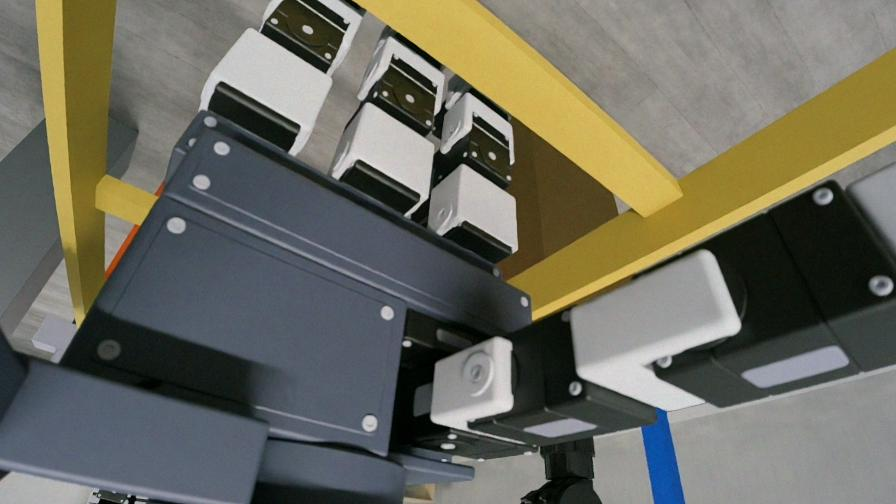

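>>> move --arm3 '{"target": [0.566, -0.035, 0.838, 0, 0.7071, 0.7071, 0], "speed": 0.15}' --arm4 '{"target": [1.027, -0.048, 0.832, 0, 0.7071, 0.7071, 0], "speed": 0.15}' --arm1 '{"target": [-0.37, -0.05, 1.08, 0, 0.7071, 0.7071, 0], "speed": 0.2}'

>>> move --arm3 '{"joints": {"hand_index_pip": -0.664, "hand_middle_pip": -0.664, "hand_ring_pip": -0.664}}' --arm4 '{"joints": {"hand_index_pip": -0.664, "hand_middle_pip": -0.664, "hand_ring_pip": -0.664}}' --arm1 '{"target": [-0.75, -0.15, 1.10, 0, 0.7071, 0.7071, 0], "speed": 0.3}'

>>> move --arm3 '{"joints": {"hand_index_dip": -0.1, "hand_middle_dip": -0.1, "hand_ring_dip": -0.1, "hand_thumb_mcp": -0.45, "hand_thumb_ipl": -0.2}}' --arm4 '{"joints": {"hand_index_dip": -0.1, "hand_middle_dip": -0.1, "hand_ring_dip": -0.1, "hand_thumb_mcp": -0.45, "hand_thumb_ipl": -0.2}}' --arm2 '{"target": [-0.11, -0.035, 1.00, 0, 0.7071, 0.7071, 0], "speed": 0.2}' --cameras '["arm3_cam_wrist", "arm4_cam_wrist", "arm2_cam_wrist", "cam_high"]'

Scene clock: 221.43 s.
Joint torques (N m): arm1=[0.21 -24.35 14.94 0.16 0.36 -0.09] | arm2=[0.38 -15.38 11.14 -0.2 -0.17 0.17] | arm3=[-1.44 -13.04 6.97 0.47 0.2 0.14] | arm4=[-0.97 -18.32 8.27 0.54 -0.28 -0.13]
Heat: arm1: hottest joint3_rad 55 °C; arm2: hottest joint3_rad 55 °C; arm3: hottest joint3_rad 54 °C; arm4: hottest joint2_rad 43 °C.
move: arm1 off_target; arm3 done; arm4 off_target
Joint velocities: within noise
arm1.joint_positions: joint1_rad=-0.744 joint2_rad=+2.182 joint3_rad=+2.450 joint4_rad=-1.685 joint5_rad=+0.029 joint6_rad=+0.675 hand_index_mcp=+0.754 hand_index_abd=-0.001 hand_index_pip=+0.573 hand_index_dip=+0.694 hand_middle_mcp=+0.754 hand_middle_abd=-0.001 hand_middle_pip=+0.574 hand_middle_dip=+0.693 hand_ring_mcp=+0.754 hand_ring_abd=+0.000 hand_ring_pip=+0.574 hand_ring_dip=+0.694 hand_thumb_cmc=-0.571 hand_thumb_axl=+0.675 hand_thumb_mcp=+0.217 hand_thumb_ipl=+0.164 hand_current_limit=+0.400 hand_speed=-0.600
arm1.joint_status: not commanded
arm1.hand_state: goal,goal,goal,goal,goal,goal,goal,goal,goal,goal,goal,goal,goal,goal,goal,goal
arm1.index_mcp_current_ma: 0
arm1.index_abd_current_ma: 0
arm1.index_pip_current_ma: -3
arm1.index_dip_current_ma: -3
arm1.middle_mcp_current_ma: 0
arm1.middle_abd_current_ma: -1
arm1.middle_pip_current_ma: -3
arm1.middle_dip_current_ma: -3
arm1.ring_mcp_current_ma: 0
arm1.ring_abd_current_ma: 0
arm1.ring_pip_current_ma: -3
arm1.ring_dip_current_ma: -3
arm1.thumb_cmc_current_ma: -2
arm1.thumb_axl_current_ma: -4
arm1.thumb_mcp_current_ma: -24
arm1.thumb_ipl_current_ma: -7
arm1.hand_goal_index_mcp: 0.754
arm1.hand_goal_index_abd: 0.000
arm1.hand_goal_index_pip: 0.576
arm1.hand_goal_index_dip: 0.696
arm1.hand_goal_middle_mcp: 0.754
arm1.hand_goal_middle_abd: 0.000
arm1.hand_goal_middle_pip: 0.576
arm1.hand_goal_middle_dip: 0.696
arm1.hand_goal_ring_mcp: 0.754
arm1.hand_goal_ring_abd: 0.000
arm1.hand_goal_ring_pip: 0.576
arm1.hand_goal_ring_dip: 0.696
arm1.hand_goal_thumb_cmc: -0.570
arm1.hand_goal_thumb_axl: 0.678
arm1.hand_goal_thumb_mcp: 0.226
arm1.hand_goal_thumb_ipl: 0.168
arm1.hand: x=-0.3695 y=-0.0581 z=+1.0495 quat_wxyz=(+0.018, +0.697, +0.712, +0.078) (m; scene frame)
arm1.hand_target: x=-0.3713 y=-0.0512 z=+1.0793 quat_wxyz=(+0.022, +0.692, +0.714, +0.103) (m; scene frame)
arm1.hand_status: off_target (0.032 m and 9.3 deg from the pose sent, 0.237 m and 4.6 deg at the start; a joint's target at an end of its range on 51 of 59 steps)
arm2.joint_positions: joint1_rad=+0.369 joint2_rad=+1.753 joint3_rad=+1.866 joint4_rad=-1.700 joint5_rad=-0.001 joint6_rad=-1.362 hand_index_mcp=+0.754 hand_index_abd=+0.000 hand_index_pip=+0.578 hand_index_dip=+0.696 hand_middle_mcp=+0.754 hand_middle_abd=-0.001 hand_middle_pip=+0.578 hand_middle_dip=+0.696 hand_ring_mcp=+0.749 hand_ring_abd=-0.001 hand_ring_pip=+0.577 hand_ring_dip=+0.695 hand_thumb_cmc=-0.571 hand_thumb_axl=+0.678 hand_thumb_mcp=+0.217 hand_thumb_ipl=+0.164 hand_current_limit=+0.400 hand_speed=-0.600
arm2.joint_status: not commanded
arm2.hand_state: goal,goal,goal,goal,goal,goal,goal,goal,goal,goal,goal,goal,goal,goal,goal,goal
arm2.index_mcp_current_ma: 0
arm2.index_abd_current_ma: 1
arm2.index_pip_current_ma: 4
arm2.index_dip_current_ma: 0
arm2.middle_mcp_current_ma: 0
arm2.middle_abd_current_ma: -2
arm2.middle_pip_current_ma: 4
arm2.middle_dip_current_ma: -1
arm2.ring_mcp_current_ma: -15
arm2.ring_abd_current_ma: -3
arm2.ring_pip_current_ma: 2
arm2.ring_dip_current_ma: -2
arm2.thumb_cmc_current_ma: -1
arm2.thumb_axl_current_ma: -1
arm2.thumb_mcp_current_ma: -38
arm2.thumb_ipl_current_ma: -14
arm2.hand_goal_index_mcp: 0.754
arm2.hand_goal_index_abd: 0.000
arm2.hand_goal_index_pip: 0.576
arm2.hand_goal_index_dip: 0.696
arm2.hand_goal_middle_mcp: 0.754
arm2.hand_goal_middle_abd: 0.000
arm2.hand_goal_middle_pip: 0.576
arm2.hand_goal_middle_dip: 0.696
arm2.hand_goal_ring_mcp: 0.754
arm2.hand_goal_ring_abd: 0.000
arm2.hand_goal_ring_pip: 0.576
arm2.hand_goal_ring_dip: 0.696
arm2.hand_goal_thumb_cmc: -0.570
arm2.hand_goal_thumb_axl: 0.678
arm2.hand_goal_thumb_mcp: 0.226
arm2.hand_goal_thumb_ipl: 0.168
arm2.hand: x=-0.1007 y=-0.0307 z=+1.0625 quat_wxyz=(-0.008, +0.703, +0.711, +0.007) (m; scene frame)
arm2.hand_target: x=-0.1002 y=-0.0392 z=+1.0795 quat_wxyz=(+0.007, +0.707, +0.707, -0.003) (m; scene frame)
arm2.hand_status: not commanded
arm3.joint_positions: joint1_rad=+0.084 joint2_rad=+1.945 joint3_rad=+1.404 joint4_rad=-1.032 joint5_rad=-0.003 joint6_rad=+1.814 hand_index_mcp=+0.754 hand_index_abd=-0.003 hand_index_pip=+0.573 hand_index_dip=+0.694 hand_middle_mcp=+0.754 hand_middle_abd=+0.002 hand_middle_pip=+0.574 hand_middle_dip=+0.694 hand_ring_mcp=+0.754 hand_ring_abd=+0.001 hand_ring_pip=+0.573 hand_ring_dip=+0.694 hand_thumb_cmc=-0.573 hand_thumb_axl=+0.676 hand_thumb_mcp=+0.216 hand_thumb_ipl=+0.164 hand_current_limit=+0.400 hand_speed=-0.600
arm3.joint_status: not commanded
arm3.hand_state: goal,goal,goal,goal,goal,goal,goal,goal,goal,goal,goal,goal,goal,goal,goal,goal
arm3.index_mcp_current_ma: 0
arm3.index_abd_current_ma: -1
arm3.index_pip_current_ma: -1
arm3.index_dip_current_ma: -1
arm3.middle_mcp_current_ma: 0
arm3.middle_abd_current_ma: 1
arm3.middle_pip_current_ma: -1
arm3.middle_dip_current_ma: -1
arm3.ring_mcp_current_ma: 0
arm3.ring_abd_current_ma: 0
arm3.ring_pip_current_ma: -1
arm3.ring_dip_current_ma: -1
arm3.thumb_cmc_current_ma: -1
arm3.thumb_axl_current_ma: -1
arm3.thumb_mcp_current_ma: -12
arm3.thumb_ipl_current_ma: -4
arm3.hand_goal_index_mcp: 0.754
arm3.hand_goal_index_abd: 0.000
arm3.hand_goal_index_pip: 0.576
arm3.hand_goal_index_dip: 0.696
arm3.hand_goal_middle_mcp: 0.754
arm3.hand_goal_middle_abd: 0.000
arm3.hand_goal_middle_pip: 0.576
arm3.hand_goal_middle_dip: 0.696
arm3.hand_goal_ring_mcp: 0.754
arm3.hand_goal_ring_abd: 0.000
arm3.hand_goal_ring_pip: 0.576
arm3.hand_goal_ring_dip: 0.696
arm3.hand_goal_thumb_cmc: -0.570
arm3.hand_goal_thumb_axl: 0.678
arm3.hand_goal_thumb_mcp: 0.226
arm3.hand_goal_thumb_ipl: 0.168
arm3.hand: x=+0.5646 y=-0.0347 z=+0.8427 quat_wxyz=(-0.001, +0.702, +0.712, +0.000) (m; scene frame)
arm3.hand_target: x=+0.5660 y=-0.0350 z=+0.8380 quat_wxyz=(+0.000, +0.707, +0.707, +0.000) (m; scene frame)
arm3.hand_status: done (0.005 m and 0.9 deg from the pose sent, 0.184 m and 1.9 deg at the start)
arm4.joint_positions: joint1_rad=-0.597 joint2_rad=+2.028 joint3_rad=+1.558 joint4_rad=-1.065 joint5_rad=+0.000 joint6_rad=-2.047 hand_index_mcp=+0.754 hand_index_abd=+0.001 hand_index_pip=+0.573 hand_index_dip=+0.693 hand_middle_mcp=+0.754 hand_middle_abd=+0.000 hand_middle_pip=+0.573 hand_middle_dip=+0.694 hand_ring_mcp=+0.754 hand_ring_abd=+0.000 hand_ring_pip=+0.573 hand_ring_dip=+0.693 hand_thumb_cmc=-0.571 hand_thumb_axl=+0.678 hand_thumb_mcp=+0.217 hand_thumb_ipl=+0.165 hand_current_limit=+0.400 hand_speed=-0.600
arm4.joint_status: not commanded
arm4.hand_state: goal,goal,goal,goal,goal,goal,goal,goal,goal,goal,goal,goal,goal,goal,goal,goal
arm4.index_mcp_current_ma: 0
arm4.index_abd_current_ma: 3
arm4.index_pip_current_ma: -13
arm4.index_dip_current_ma: -13
arm4.middle_mcp_current_ma: 1
arm4.middle_abd_current_ma: 1
arm4.middle_pip_current_ma: -14
arm4.middle_dip_current_ma: -10
arm4.ring_mcp_current_ma: 1
arm4.ring_abd_current_ma: 2
arm4.ring_pip_current_ma: -12
arm4.ring_dip_current_ma: -12
arm4.thumb_cmc_current_ma: -6
arm4.thumb_axl_current_ma: -2
arm4.thumb_mcp_current_ma: -54
arm4.thumb_ipl_current_ma: -22
arm4.hand_goal_index_mcp: 0.754
arm4.hand_goal_index_abd: 0.000
arm4.hand_goal_index_pip: 0.576
arm4.hand_goal_index_dip: 0.696
arm4.hand_goal_middle_mcp: 0.754
arm4.hand_goal_middle_abd: 0.000
arm4.hand_goal_middle_pip: 0.576
arm4.hand_goal_middle_dip: 0.696
arm4.hand_goal_ring_mcp: 0.754
arm4.hand_goal_ring_abd: 0.000
arm4.hand_goal_ring_pip: 0.576
arm4.hand_goal_ring_dip: 0.696
arm4.hand_goal_thumb_cmc: -0.570
arm4.hand_goal_thumb_axl: 0.678
arm4.hand_goal_thumb_mcp: 0.226
arm4.hand_goal_thumb_ipl: 0.168
arm4.hand: x=+1.0279 y=-0.0525 z=+0.8546 quat_wxyz=(+0.004, +0.709, +0.705, -0.016) (m; scene frame)
arm4.hand_target: x=+1.0274 y=-0.0474 z=+0.8324 quat_wxyz=(+0.000, +0.707, +0.707, +0.000) (m; scene frame)
arm4.hand_status: off_target (0.023 m and 1.9 deg from the pose sent, 0.054 m and 1.2 deg at the start)
pictures: none

Scene clock: 223.60 s.
Joint torques (N m): arm1=[-1.08 -11.11 10.03 -0.17 0.25 0.03] | arm2=[0.15 -15.62 11.19 -0.18 -0.17 0.17] | arm3=[-1.2 -13.68 7.01 0.4 0.27 0.12] | arm4=[-0.85 -18.37 8.23 0.5 -0.33 -0.14]
Heat: arm1: hottest joint3_rad 54 °C; arm2: hottest joint3_rad 55 °C; arm3: hottest joint3_rad 53 °C; arm4: hottest joint2_rad 43 °C.
move: arm1 done; arm3 done; arm4 done
Joint velocities: within noise
arm1.joint_positions: joint1_rad=-0.283 joint2_rad=+1.364 joint3_rad=+1.498 joint4_rad=-1.689 joint5_rad=+0.008 joint6_rad=+1.148 hand_index_mcp=+0.754 hand_index_abd=-0.001 hand_index_pip=+0.573 hand_index_dip=+0.694 hand_middle_mcp=+0.754 hand_middle_abd=-0.001 hand_middle_pip=+0.574 hand_middle_dip=+0.693 hand_ring_mcp=+0.754 hand_ring_abd=+0.000 hand_ring_pip=+0.574 hand_ring_dip=+0.694 hand_thumb_cmc=-0.571 hand_thumb_axl=+0.675 hand_thumb_mcp=+0.217 hand_thumb_ipl=+0.164 hand_current_limit=+0.400 hand_speed=-0.600
arm1.joint_status: not commanded
arm1.hand_state: goal,goal,goal,goal,goal,goal,goal,goal,goal,goal,goal,goal,goal,goal,goal,goal
arm1.index_mcp_current_ma: 0
arm1.index_abd_current_ma: 0
arm1.index_pip_current_ma: -3
arm1.index_dip_current_ma: -3
arm1.middle_mcp_current_ma: 0
arm1.middle_abd_current_ma: -1
arm1.middle_pip_current_ma: -3
arm1.middle_dip_current_ma: -3
arm1.ring_mcp_current_ma: 0
arm1.ring_abd_current_ma: 0
arm1.ring_pip_current_ma: -3
arm1.ring_dip_current_ma: -3
arm1.thumb_cmc_current_ma: -2
arm1.thumb_axl_current_ma: -4
arm1.thumb_mcp_current_ma: -24
arm1.thumb_ipl_current_ma: -7
arm1.hand_goal_index_mcp: 0.754
arm1.hand_goal_index_abd: 0.000
arm1.hand_goal_index_pip: 0.576
arm1.hand_goal_index_dip: 0.696
arm1.hand_goal_middle_mcp: 0.754
arm1.hand_goal_middle_abd: 0.000
arm1.hand_goal_middle_pip: 0.576
arm1.hand_goal_middle_dip: 0.696
arm1.hand_goal_ring_mcp: 0.754
arm1.hand_goal_ring_abd: 0.000
arm1.hand_goal_ring_pip: 0.576
arm1.hand_goal_ring_dip: 0.696
arm1.hand_goal_thumb_cmc: -0.570
arm1.hand_goal_thumb_axl: 0.678
arm1.hand_goal_thumb_mcp: 0.226
arm1.hand_goal_thumb_ipl: 0.168
arm1.hand: x=-0.7503 y=-0.1467 z=+1.1005 quat_wxyz=(-0.003, +0.703, +0.711, +0.012) (m; scene frame)
arm1.hand_target: x=-0.7500 y=-0.1500 z=+1.0995 quat_wxyz=(-0.001, +0.707, +0.707, +0.008) (m; scene frame)
arm1.hand_status: done (0.003 m and 1.5 deg from the pose sent, 0.395 m and 9.3 deg at the start; a joint's target at an end of its range on 27 of 65 steps)
arm2: as last shown
arm3.joint_positions: joint1_rad=+0.084 joint2_rad=+1.945 joint3_rad=+1.404 joint4_rad=-1.032 joint5_rad=-0.003 joint6_rad=+1.814 hand_index_mcp=+0.754 hand_index_abd=-0.003 hand_index_pip=-0.656 hand_index_dip=+0.694 hand_middle_mcp=+0.754 hand_middle_abd=+0.002 hand_middle_pip=-0.657 hand_middle_dip=+0.694 hand_ring_mcp=+0.754 hand_ring_abd=+0.001 hand_ring_pip=-0.656 hand_ring_dip=+0.694 hand_thumb_cmc=-0.573 hand_thumb_axl=+0.676 hand_thumb_mcp=+0.216 hand_thumb_ipl=+0.164 hand_current_limit=+0.400 hand_speed=-0.600
arm3.joint_status: all done
arm3.hand_state: goal,goal,goal,goal,goal,goal,goal,goal,goal,goal,goal,goal,goal,goal,goal,goal
arm3.index_mcp_current_ma: 0
arm3.index_abd_current_ma: -1
arm3.index_pip_current_ma: 6
arm3.index_dip_current_ma: -1
arm3.middle_mcp_current_ma: 0
arm3.middle_abd_current_ma: 1
arm3.middle_pip_current_ma: 5
arm3.middle_dip_current_ma: -1
arm3.ring_mcp_current_ma: 0
arm3.ring_abd_current_ma: 0
arm3.ring_pip_current_ma: 6
arm3.ring_dip_current_ma: -1
arm3.thumb_cmc_current_ma: -1
arm3.thumb_axl_current_ma: -1
arm3.thumb_mcp_current_ma: -12
arm3.thumb_ipl_current_ma: -4
arm3.hand_goal_index_mcp: 0.754
arm3.hand_goal_index_abd: 0.000
arm3.hand_goal_index_pip: -0.664
arm3.hand_goal_index_dip: 0.696
arm3.hand_goal_middle_mcp: 0.754
arm3.hand_goal_middle_abd: 0.000
arm3.hand_goal_middle_pip: -0.664
arm3.hand_goal_middle_dip: 0.696
arm3.hand_goal_ring_mcp: 0.754
arm3.hand_goal_ring_abd: 0.000
arm3.hand_goal_ring_pip: -0.664
arm3.hand_goal_ring_dip: 0.696
arm3.hand_goal_thumb_cmc: -0.570
arm3.hand_goal_thumb_axl: 0.678
arm3.hand_goal_thumb_mcp: 0.226
arm3.hand_goal_thumb_ipl: 0.168
arm3.hand: x=+0.5646 y=-0.0347 z=+0.8427 quat_wxyz=(-0.001, +0.702, +0.712, +0.000) (m; scene frame)
arm3.hand_target: x=+0.5660 y=-0.0350 z=+0.8380 quat_wxyz=(+0.000, +0.707, +0.707, +0.000) (m; scene frame)
arm3.hand_status: not commanded
arm4.joint_positions: joint1_rad=-0.597 joint2_rad=+2.028 joint3_rad=+1.558 joint4_rad=-1.065 joint5_rad=+0.000 joint6_rad=-2.047 hand_index_mcp=+0.754 hand_index_abd=+0.001 hand_index_pip=-0.656 hand_index_dip=+0.693 hand_middle_mcp=+0.754 hand_middle_abd=+0.000 hand_middle_pip=-0.655 hand_middle_dip=+0.694 hand_ring_mcp=+0.754 hand_ring_abd=+0.000 hand_ring_pip=-0.656 hand_ring_dip=+0.693 hand_thumb_cmc=-0.571 hand_thumb_axl=+0.678 hand_thumb_mcp=+0.217 hand_thumb_ipl=+0.165 hand_current_limit=+0.400 hand_speed=-0.600
arm4.joint_status: all done
arm4.hand_state: goal,goal,goal,goal,goal,goal,goal,goal,goal,goal,goal,goal,goal,goal,goal,goal
arm4.index_mcp_current_ma: 0
arm4.index_abd_current_ma: 3
arm4.index_pip_current_ma: 38
arm4.index_dip_current_ma: -13
arm4.middle_mcp_current_ma: 1
arm4.middle_abd_current_ma: 1
arm4.middle_pip_current_ma: 42
arm4.middle_dip_current_ma: -10
arm4.ring_mcp_current_ma: 1
arm4.ring_abd_current_ma: 2
arm4.ring_pip_current_ma: 37
arm4.ring_dip_current_ma: -12
arm4.thumb_cmc_current_ma: -6
arm4.thumb_axl_current_ma: -2
arm4.thumb_mcp_current_ma: -54
arm4.thumb_ipl_current_ma: -22
arm4.hand_goal_index_mcp: 0.754
arm4.hand_goal_index_abd: 0.000
arm4.hand_goal_index_pip: -0.664
arm4.hand_goal_index_dip: 0.696
arm4.hand_goal_middle_mcp: 0.754
arm4.hand_goal_middle_abd: 0.000
arm4.hand_goal_middle_pip: -0.664
arm4.hand_goal_middle_dip: 0.696
arm4.hand_goal_ring_mcp: 0.754
arm4.hand_goal_ring_abd: 0.000
arm4.hand_goal_ring_pip: -0.664
arm4.hand_goal_ring_dip: 0.696
arm4.hand_goal_thumb_cmc: -0.570
arm4.hand_goal_thumb_axl: 0.678
arm4.hand_goal_thumb_mcp: 0.226
arm4.hand_goal_thumb_ipl: 0.168
arm4.hand: x=+1.0279 y=-0.0526 z=+0.8547 quat_wxyz=(+0.004, +0.709, +0.705, -0.016) (m; scene frame)
arm4.hand_target: x=+1.0275 y=-0.0474 z=+0.8324 quat_wxyz=(+0.000, +0.707, +0.707, +0.000) (m; scene frame)
arm4.hand_status: not commanded
pictures: none

Scene clock: 224.97 s.
Joint torques (N m): arm1=[-1.03 -11.22 9.88 0.03 0.24 0.03] | arm2=[-0.44 -15.85 8.8 0.58 -0.16 -0.01] | arm3=[-1.08 -13.27 6.94 0.32 0.21 0.14] | arm4=[-0.91 -18.84 8.54 0.5 0.08 -0.08]
Heat: arm1: hottest joint3_rad 54 °C; arm2: hottest joint3_rad 54 °C; arm3: hottest joint3_rad 53 °C; arm4: hottest joint2_rad 43 °C.
move: arm2 off_target; arm3 off_target; arm4 off_target
Joint velocities: within noise
arm1: as last shown
arm1.hand: x=-0.7503 y=-0.1468 z=+1.1005 quat_wxyz=(-0.003, +0.703, +0.711, +0.012) (m; scene frame)
arm2.joint_positions: joint1_rad=+0.361 joint2_rad=+1.742 joint3_rad=+1.668 joint4_rad=-1.518 joint5_rad=+0.001 joint6_rad=-1.362 hand_index_mcp=+0.754 hand_index_abd=+0.000 hand_index_pip=+0.578 hand_index_dip=+0.696 hand_middle_mcp=+0.754 hand_middle_abd=-0.001 hand_middle_pip=+0.578 hand_middle_dip=+0.696 hand_ring_mcp=+0.749 hand_ring_abd=-0.001 hand_ring_pip=+0.577 hand_ring_dip=+0.695 hand_thumb_cmc=-0.571 hand_thumb_axl=+0.678 hand_thumb_mcp=+0.217 hand_thumb_ipl=+0.164 hand_current_limit=+0.400 hand_speed=-0.600
arm2.joint_status: not commanded
arm2.hand_state: goal,goal,goal,goal,goal,goal,goal,goal,goal,goal,goal,goal,goal,goal,goal,goal
arm2.index_mcp_current_ma: 0
arm2.index_abd_current_ma: 1
arm2.index_pip_current_ma: 4
arm2.index_dip_current_ma: 0
arm2.middle_mcp_current_ma: 0
arm2.middle_abd_current_ma: -2
arm2.middle_pip_current_ma: 4
arm2.middle_dip_current_ma: -1
arm2.ring_mcp_current_ma: -14
arm2.ring_abd_current_ma: -3
arm2.ring_pip_current_ma: 2
arm2.ring_dip_current_ma: -2
arm2.thumb_cmc_current_ma: -1
arm2.thumb_axl_current_ma: -1
arm2.thumb_mcp_current_ma: -38
arm2.thumb_ipl_current_ma: -14
arm2.hand_goal_index_mcp: 0.754
arm2.hand_goal_index_abd: 0.000
arm2.hand_goal_index_pip: 0.576
arm2.hand_goal_index_dip: 0.696
arm2.hand_goal_middle_mcp: 0.754
arm2.hand_goal_middle_abd: 0.000
arm2.hand_goal_middle_pip: 0.576
arm2.hand_goal_middle_dip: 0.696
arm2.hand_goal_ring_mcp: 0.754
arm2.hand_goal_ring_abd: 0.000
arm2.hand_goal_ring_pip: 0.576
arm2.hand_goal_ring_dip: 0.696
arm2.hand_goal_thumb_cmc: -0.570
arm2.hand_goal_thumb_axl: 0.678
arm2.hand_goal_thumb_mcp: 0.226
arm2.hand_goal_thumb_ipl: 0.168
arm2.hand: x=-0.1061 y=-0.0283 z=+0.9920 quat_wxyz=(-0.011, +0.706, +0.708, +0.008) (m; scene frame)
arm2.hand_target: x=-0.1101 y=-0.0348 z=+1.0000 quat_wxyz=(+0.000, +0.707, +0.707, +0.000) (m; scene frame)
arm2.hand_status: off_target (0.011 m and 1.5 deg from the pose sent, 0.064 m and 1.3 deg at the start)
arm3.joint_positions: joint1_rad=+0.083 joint2_rad=+1.945 joint3_rad=+1.404 joint4_rad=-1.032 joint5_rad=-0.002 joint6_rad=+1.814 hand_index_mcp=+0.789 hand_index_abd=-0.001 hand_index_pip=-0.641 hand_index_dip=-0.095 hand_middle_mcp=+0.754 hand_middle_abd=+0.002 hand_middle_pip=-0.657 hand_middle_dip=-0.097 hand_ring_mcp=+0.754 hand_ring_abd=+0.001 hand_ring_pip=-0.656 hand_ring_dip=-0.097 hand_thumb_cmc=-0.573 hand_thumb_axl=+0.676 hand_thumb_mcp=-0.370 hand_thumb_ipl=-0.183 hand_current_limit=+0.400 hand_speed=-0.600
arm3.joint_status: hand_thumb_mcp off_target (ended at -0.370, target -0.450); the others done
arm3.hand_state: blocked,goal,blocked,goal,goal,goal,goal,goal,goal,goal,goal,goal,goal,goal,blocked,goal
arm3.index_mcp_current_ma: 60
arm3.index_abd_current_ma: 0
arm3.index_pip_current_ma: 30
arm3.index_dip_current_ma: 3
arm3.middle_mcp_current_ma: 0
arm3.middle_abd_current_ma: 1
arm3.middle_pip_current_ma: 5
arm3.middle_dip_current_ma: 1
arm3.ring_mcp_current_ma: 0
arm3.ring_abd_current_ma: 0
arm3.ring_pip_current_ma: 6
arm3.ring_dip_current_ma: 1
arm3.thumb_cmc_current_ma: -1
arm3.thumb_axl_current_ma: -1
arm3.thumb_mcp_current_ma: 282
arm3.thumb_ipl_current_ma: 30
arm3.hand_goal_index_mcp: 0.754
arm3.hand_goal_index_abd: 0.000
arm3.hand_goal_index_pip: -0.664
arm3.hand_goal_index_dip: -0.100
arm3.hand_goal_middle_mcp: 0.754
arm3.hand_goal_middle_abd: 0.000
arm3.hand_goal_middle_pip: -0.664
arm3.hand_goal_middle_dip: -0.100
arm3.hand_goal_ring_mcp: 0.754
arm3.hand_goal_ring_abd: 0.000
arm3.hand_goal_ring_pip: -0.664
arm3.hand_goal_ring_dip: -0.100
arm3.hand_goal_thumb_cmc: -0.570
arm3.hand_goal_thumb_axl: 0.678
arm3.hand_goal_thumb_mcp: -0.450
arm3.hand_goal_thumb_ipl: -0.200
arm3.hand: x=+0.5649 y=-0.0345 z=+0.8427 quat_wxyz=(-0.001, +0.702, +0.712, +0.000) (m; scene frame)
arm3.hand_target: x=+0.5660 y=-0.0350 z=+0.8380 quat_wxyz=(+0.000, +0.707, +0.707, +0.000) (m; scene frame)
arm3.hand_status: not commanded
arm4.joint_positions: joint1_rad=-0.596 joint2_rad=+2.034 joint3_rad=+1.554 joint4_rad=-1.065 joint5_rad=-0.010 joint6_rad=-2.054 hand_index_mcp=+0.782 hand_index_abd=+0.000 hand_index_pip=-0.637 hand_index_dip=-0.078 hand_middle_mcp=+0.755 hand_middle_abd=+0.000 hand_middle_pip=-0.655 hand_middle_dip=-0.093 hand_ring_mcp=+0.754 hand_ring_abd=+0.000 hand_ring_pip=-0.657 hand_ring_dip=-0.097 hand_thumb_cmc=-0.571 hand_thumb_axl=+0.678 hand_thumb_mcp=-0.365 hand_thumb_ipl=-0.189 hand_current_limit=+0.400 hand_speed=-0.600
arm4.joint_status: hand_index_dip off_target (ended at -0.078, target -0.100); hand_thumb_mcp off_target (ended at -0.365, target -0.450); the others done
arm4.hand_state: blocked,goal,blocked,blocked,goal,goal,goal,goal,goal,goal,goal,goal,goal,goal,blocked,goal
arm4.index_mcp_current_ma: 144
arm4.index_abd_current_ma: 1
arm4.index_pip_current_ma: 132
arm4.index_dip_current_ma: 109
arm4.middle_mcp_current_ma: 3
arm4.middle_abd_current_ma: 1
arm4.middle_pip_current_ma: 42
arm4.middle_dip_current_ma: 32
arm4.ring_mcp_current_ma: 1
arm4.ring_abd_current_ma: 2
arm4.ring_pip_current_ma: 35
arm4.ring_dip_current_ma: 17
arm4.thumb_cmc_current_ma: -6
arm4.thumb_axl_current_ma: -1
arm4.thumb_mcp_current_ma: 385
arm4.thumb_ipl_current_ma: 70
arm4.hand_goal_index_mcp: 0.754
arm4.hand_goal_index_abd: 0.000
arm4.hand_goal_index_pip: -0.664
arm4.hand_goal_index_dip: -0.100
arm4.hand_goal_middle_mcp: 0.754
arm4.hand_goal_middle_abd: 0.000
arm4.hand_goal_middle_pip: -0.664
arm4.hand_goal_middle_dip: -0.100
arm4.hand_goal_ring_mcp: 0.754
arm4.hand_goal_ring_abd: 0.000
arm4.hand_goal_ring_pip: -0.664
arm4.hand_goal_ring_dip: -0.100
arm4.hand_goal_thumb_cmc: -0.570
arm4.hand_goal_thumb_axl: 0.678
arm4.hand_goal_thumb_mcp: -0.450
arm4.hand_goal_thumb_ipl: -0.200
arm4.hand: x=+1.0311 y=-0.0507 z=+0.8511 quat_wxyz=(+0.007, +0.706, +0.708, -0.010) (m; scene frame)
arm4.hand_target: x=+1.0273 y=-0.0474 z=+0.8325 quat_wxyz=(+0.000, +0.707, +0.707, +0.000) (m; scene frame)
arm4.hand_status: not commanded
pictures: arm2_cam_wrist, arm3_cam_wrist, arm4_cam_wrist, cam_high
camera_calibration:
arm2_cam_wrist: T_world_to_cam=[[0.596261, -0.80276, 0.007024, 0.0641597], [-0.507318, -0.370007, 0.778283, -0.898226], [-0.622175, -0.467623, -0.627875, 0.664962], [0, 0, 0, 1]] pos_world=[-0.0802186, 0.0301064, 1.11614]
arm3_cam_wrist: T_world_to_cam=[[0.658879, -0.751858, 0.0242506, -0.389935], [-0.491399, -0.405774, 0.770633, -0.442746], [-0.569566, -0.519671, -0.636818, 0.965738], [0, 0, 0, 1]] pos_world=[0.589407, 0.0290354, 0.96565]
arm4_cam_wrist: T_world_to_cam=[[0.606177, -0.794924, -0.0253982, -0.604108], [-0.442597, -0.363695, 0.819655, -0.326416], [-0.660801, -0.485615, -0.572294, 1.25913], [0, 0, 0, 1]] pos_world=[1.05376, 0.0125181, 0.9728]

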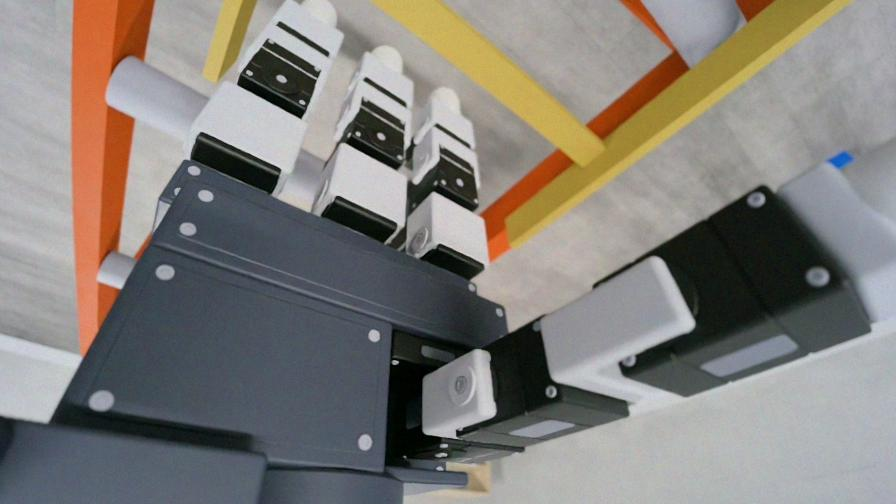

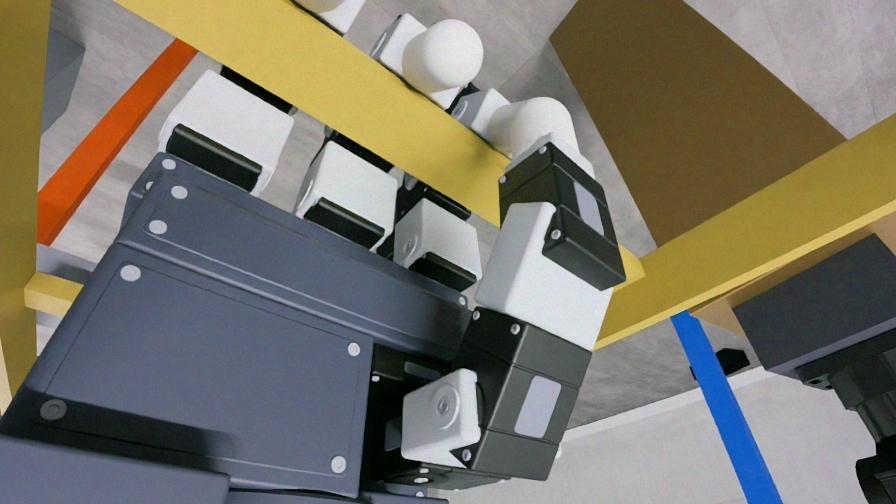

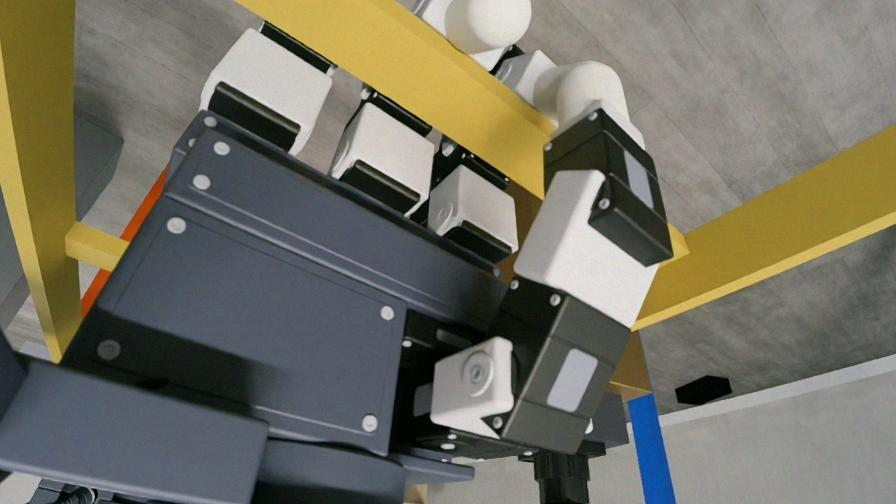

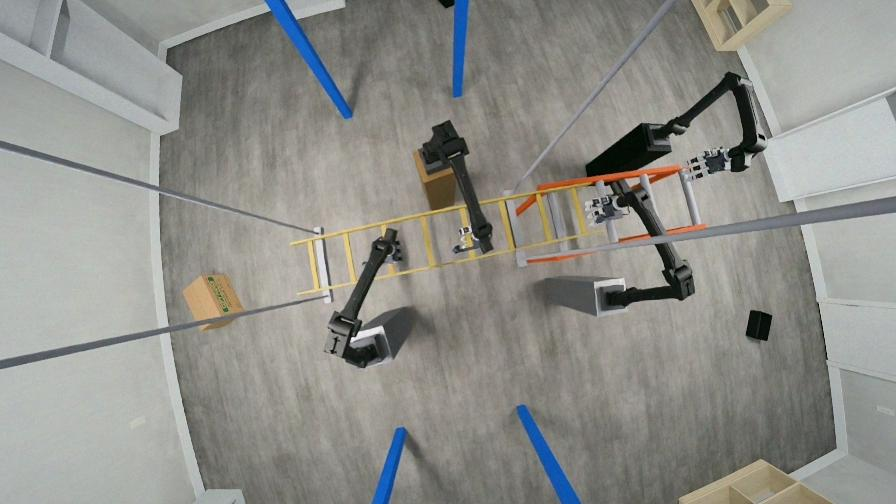

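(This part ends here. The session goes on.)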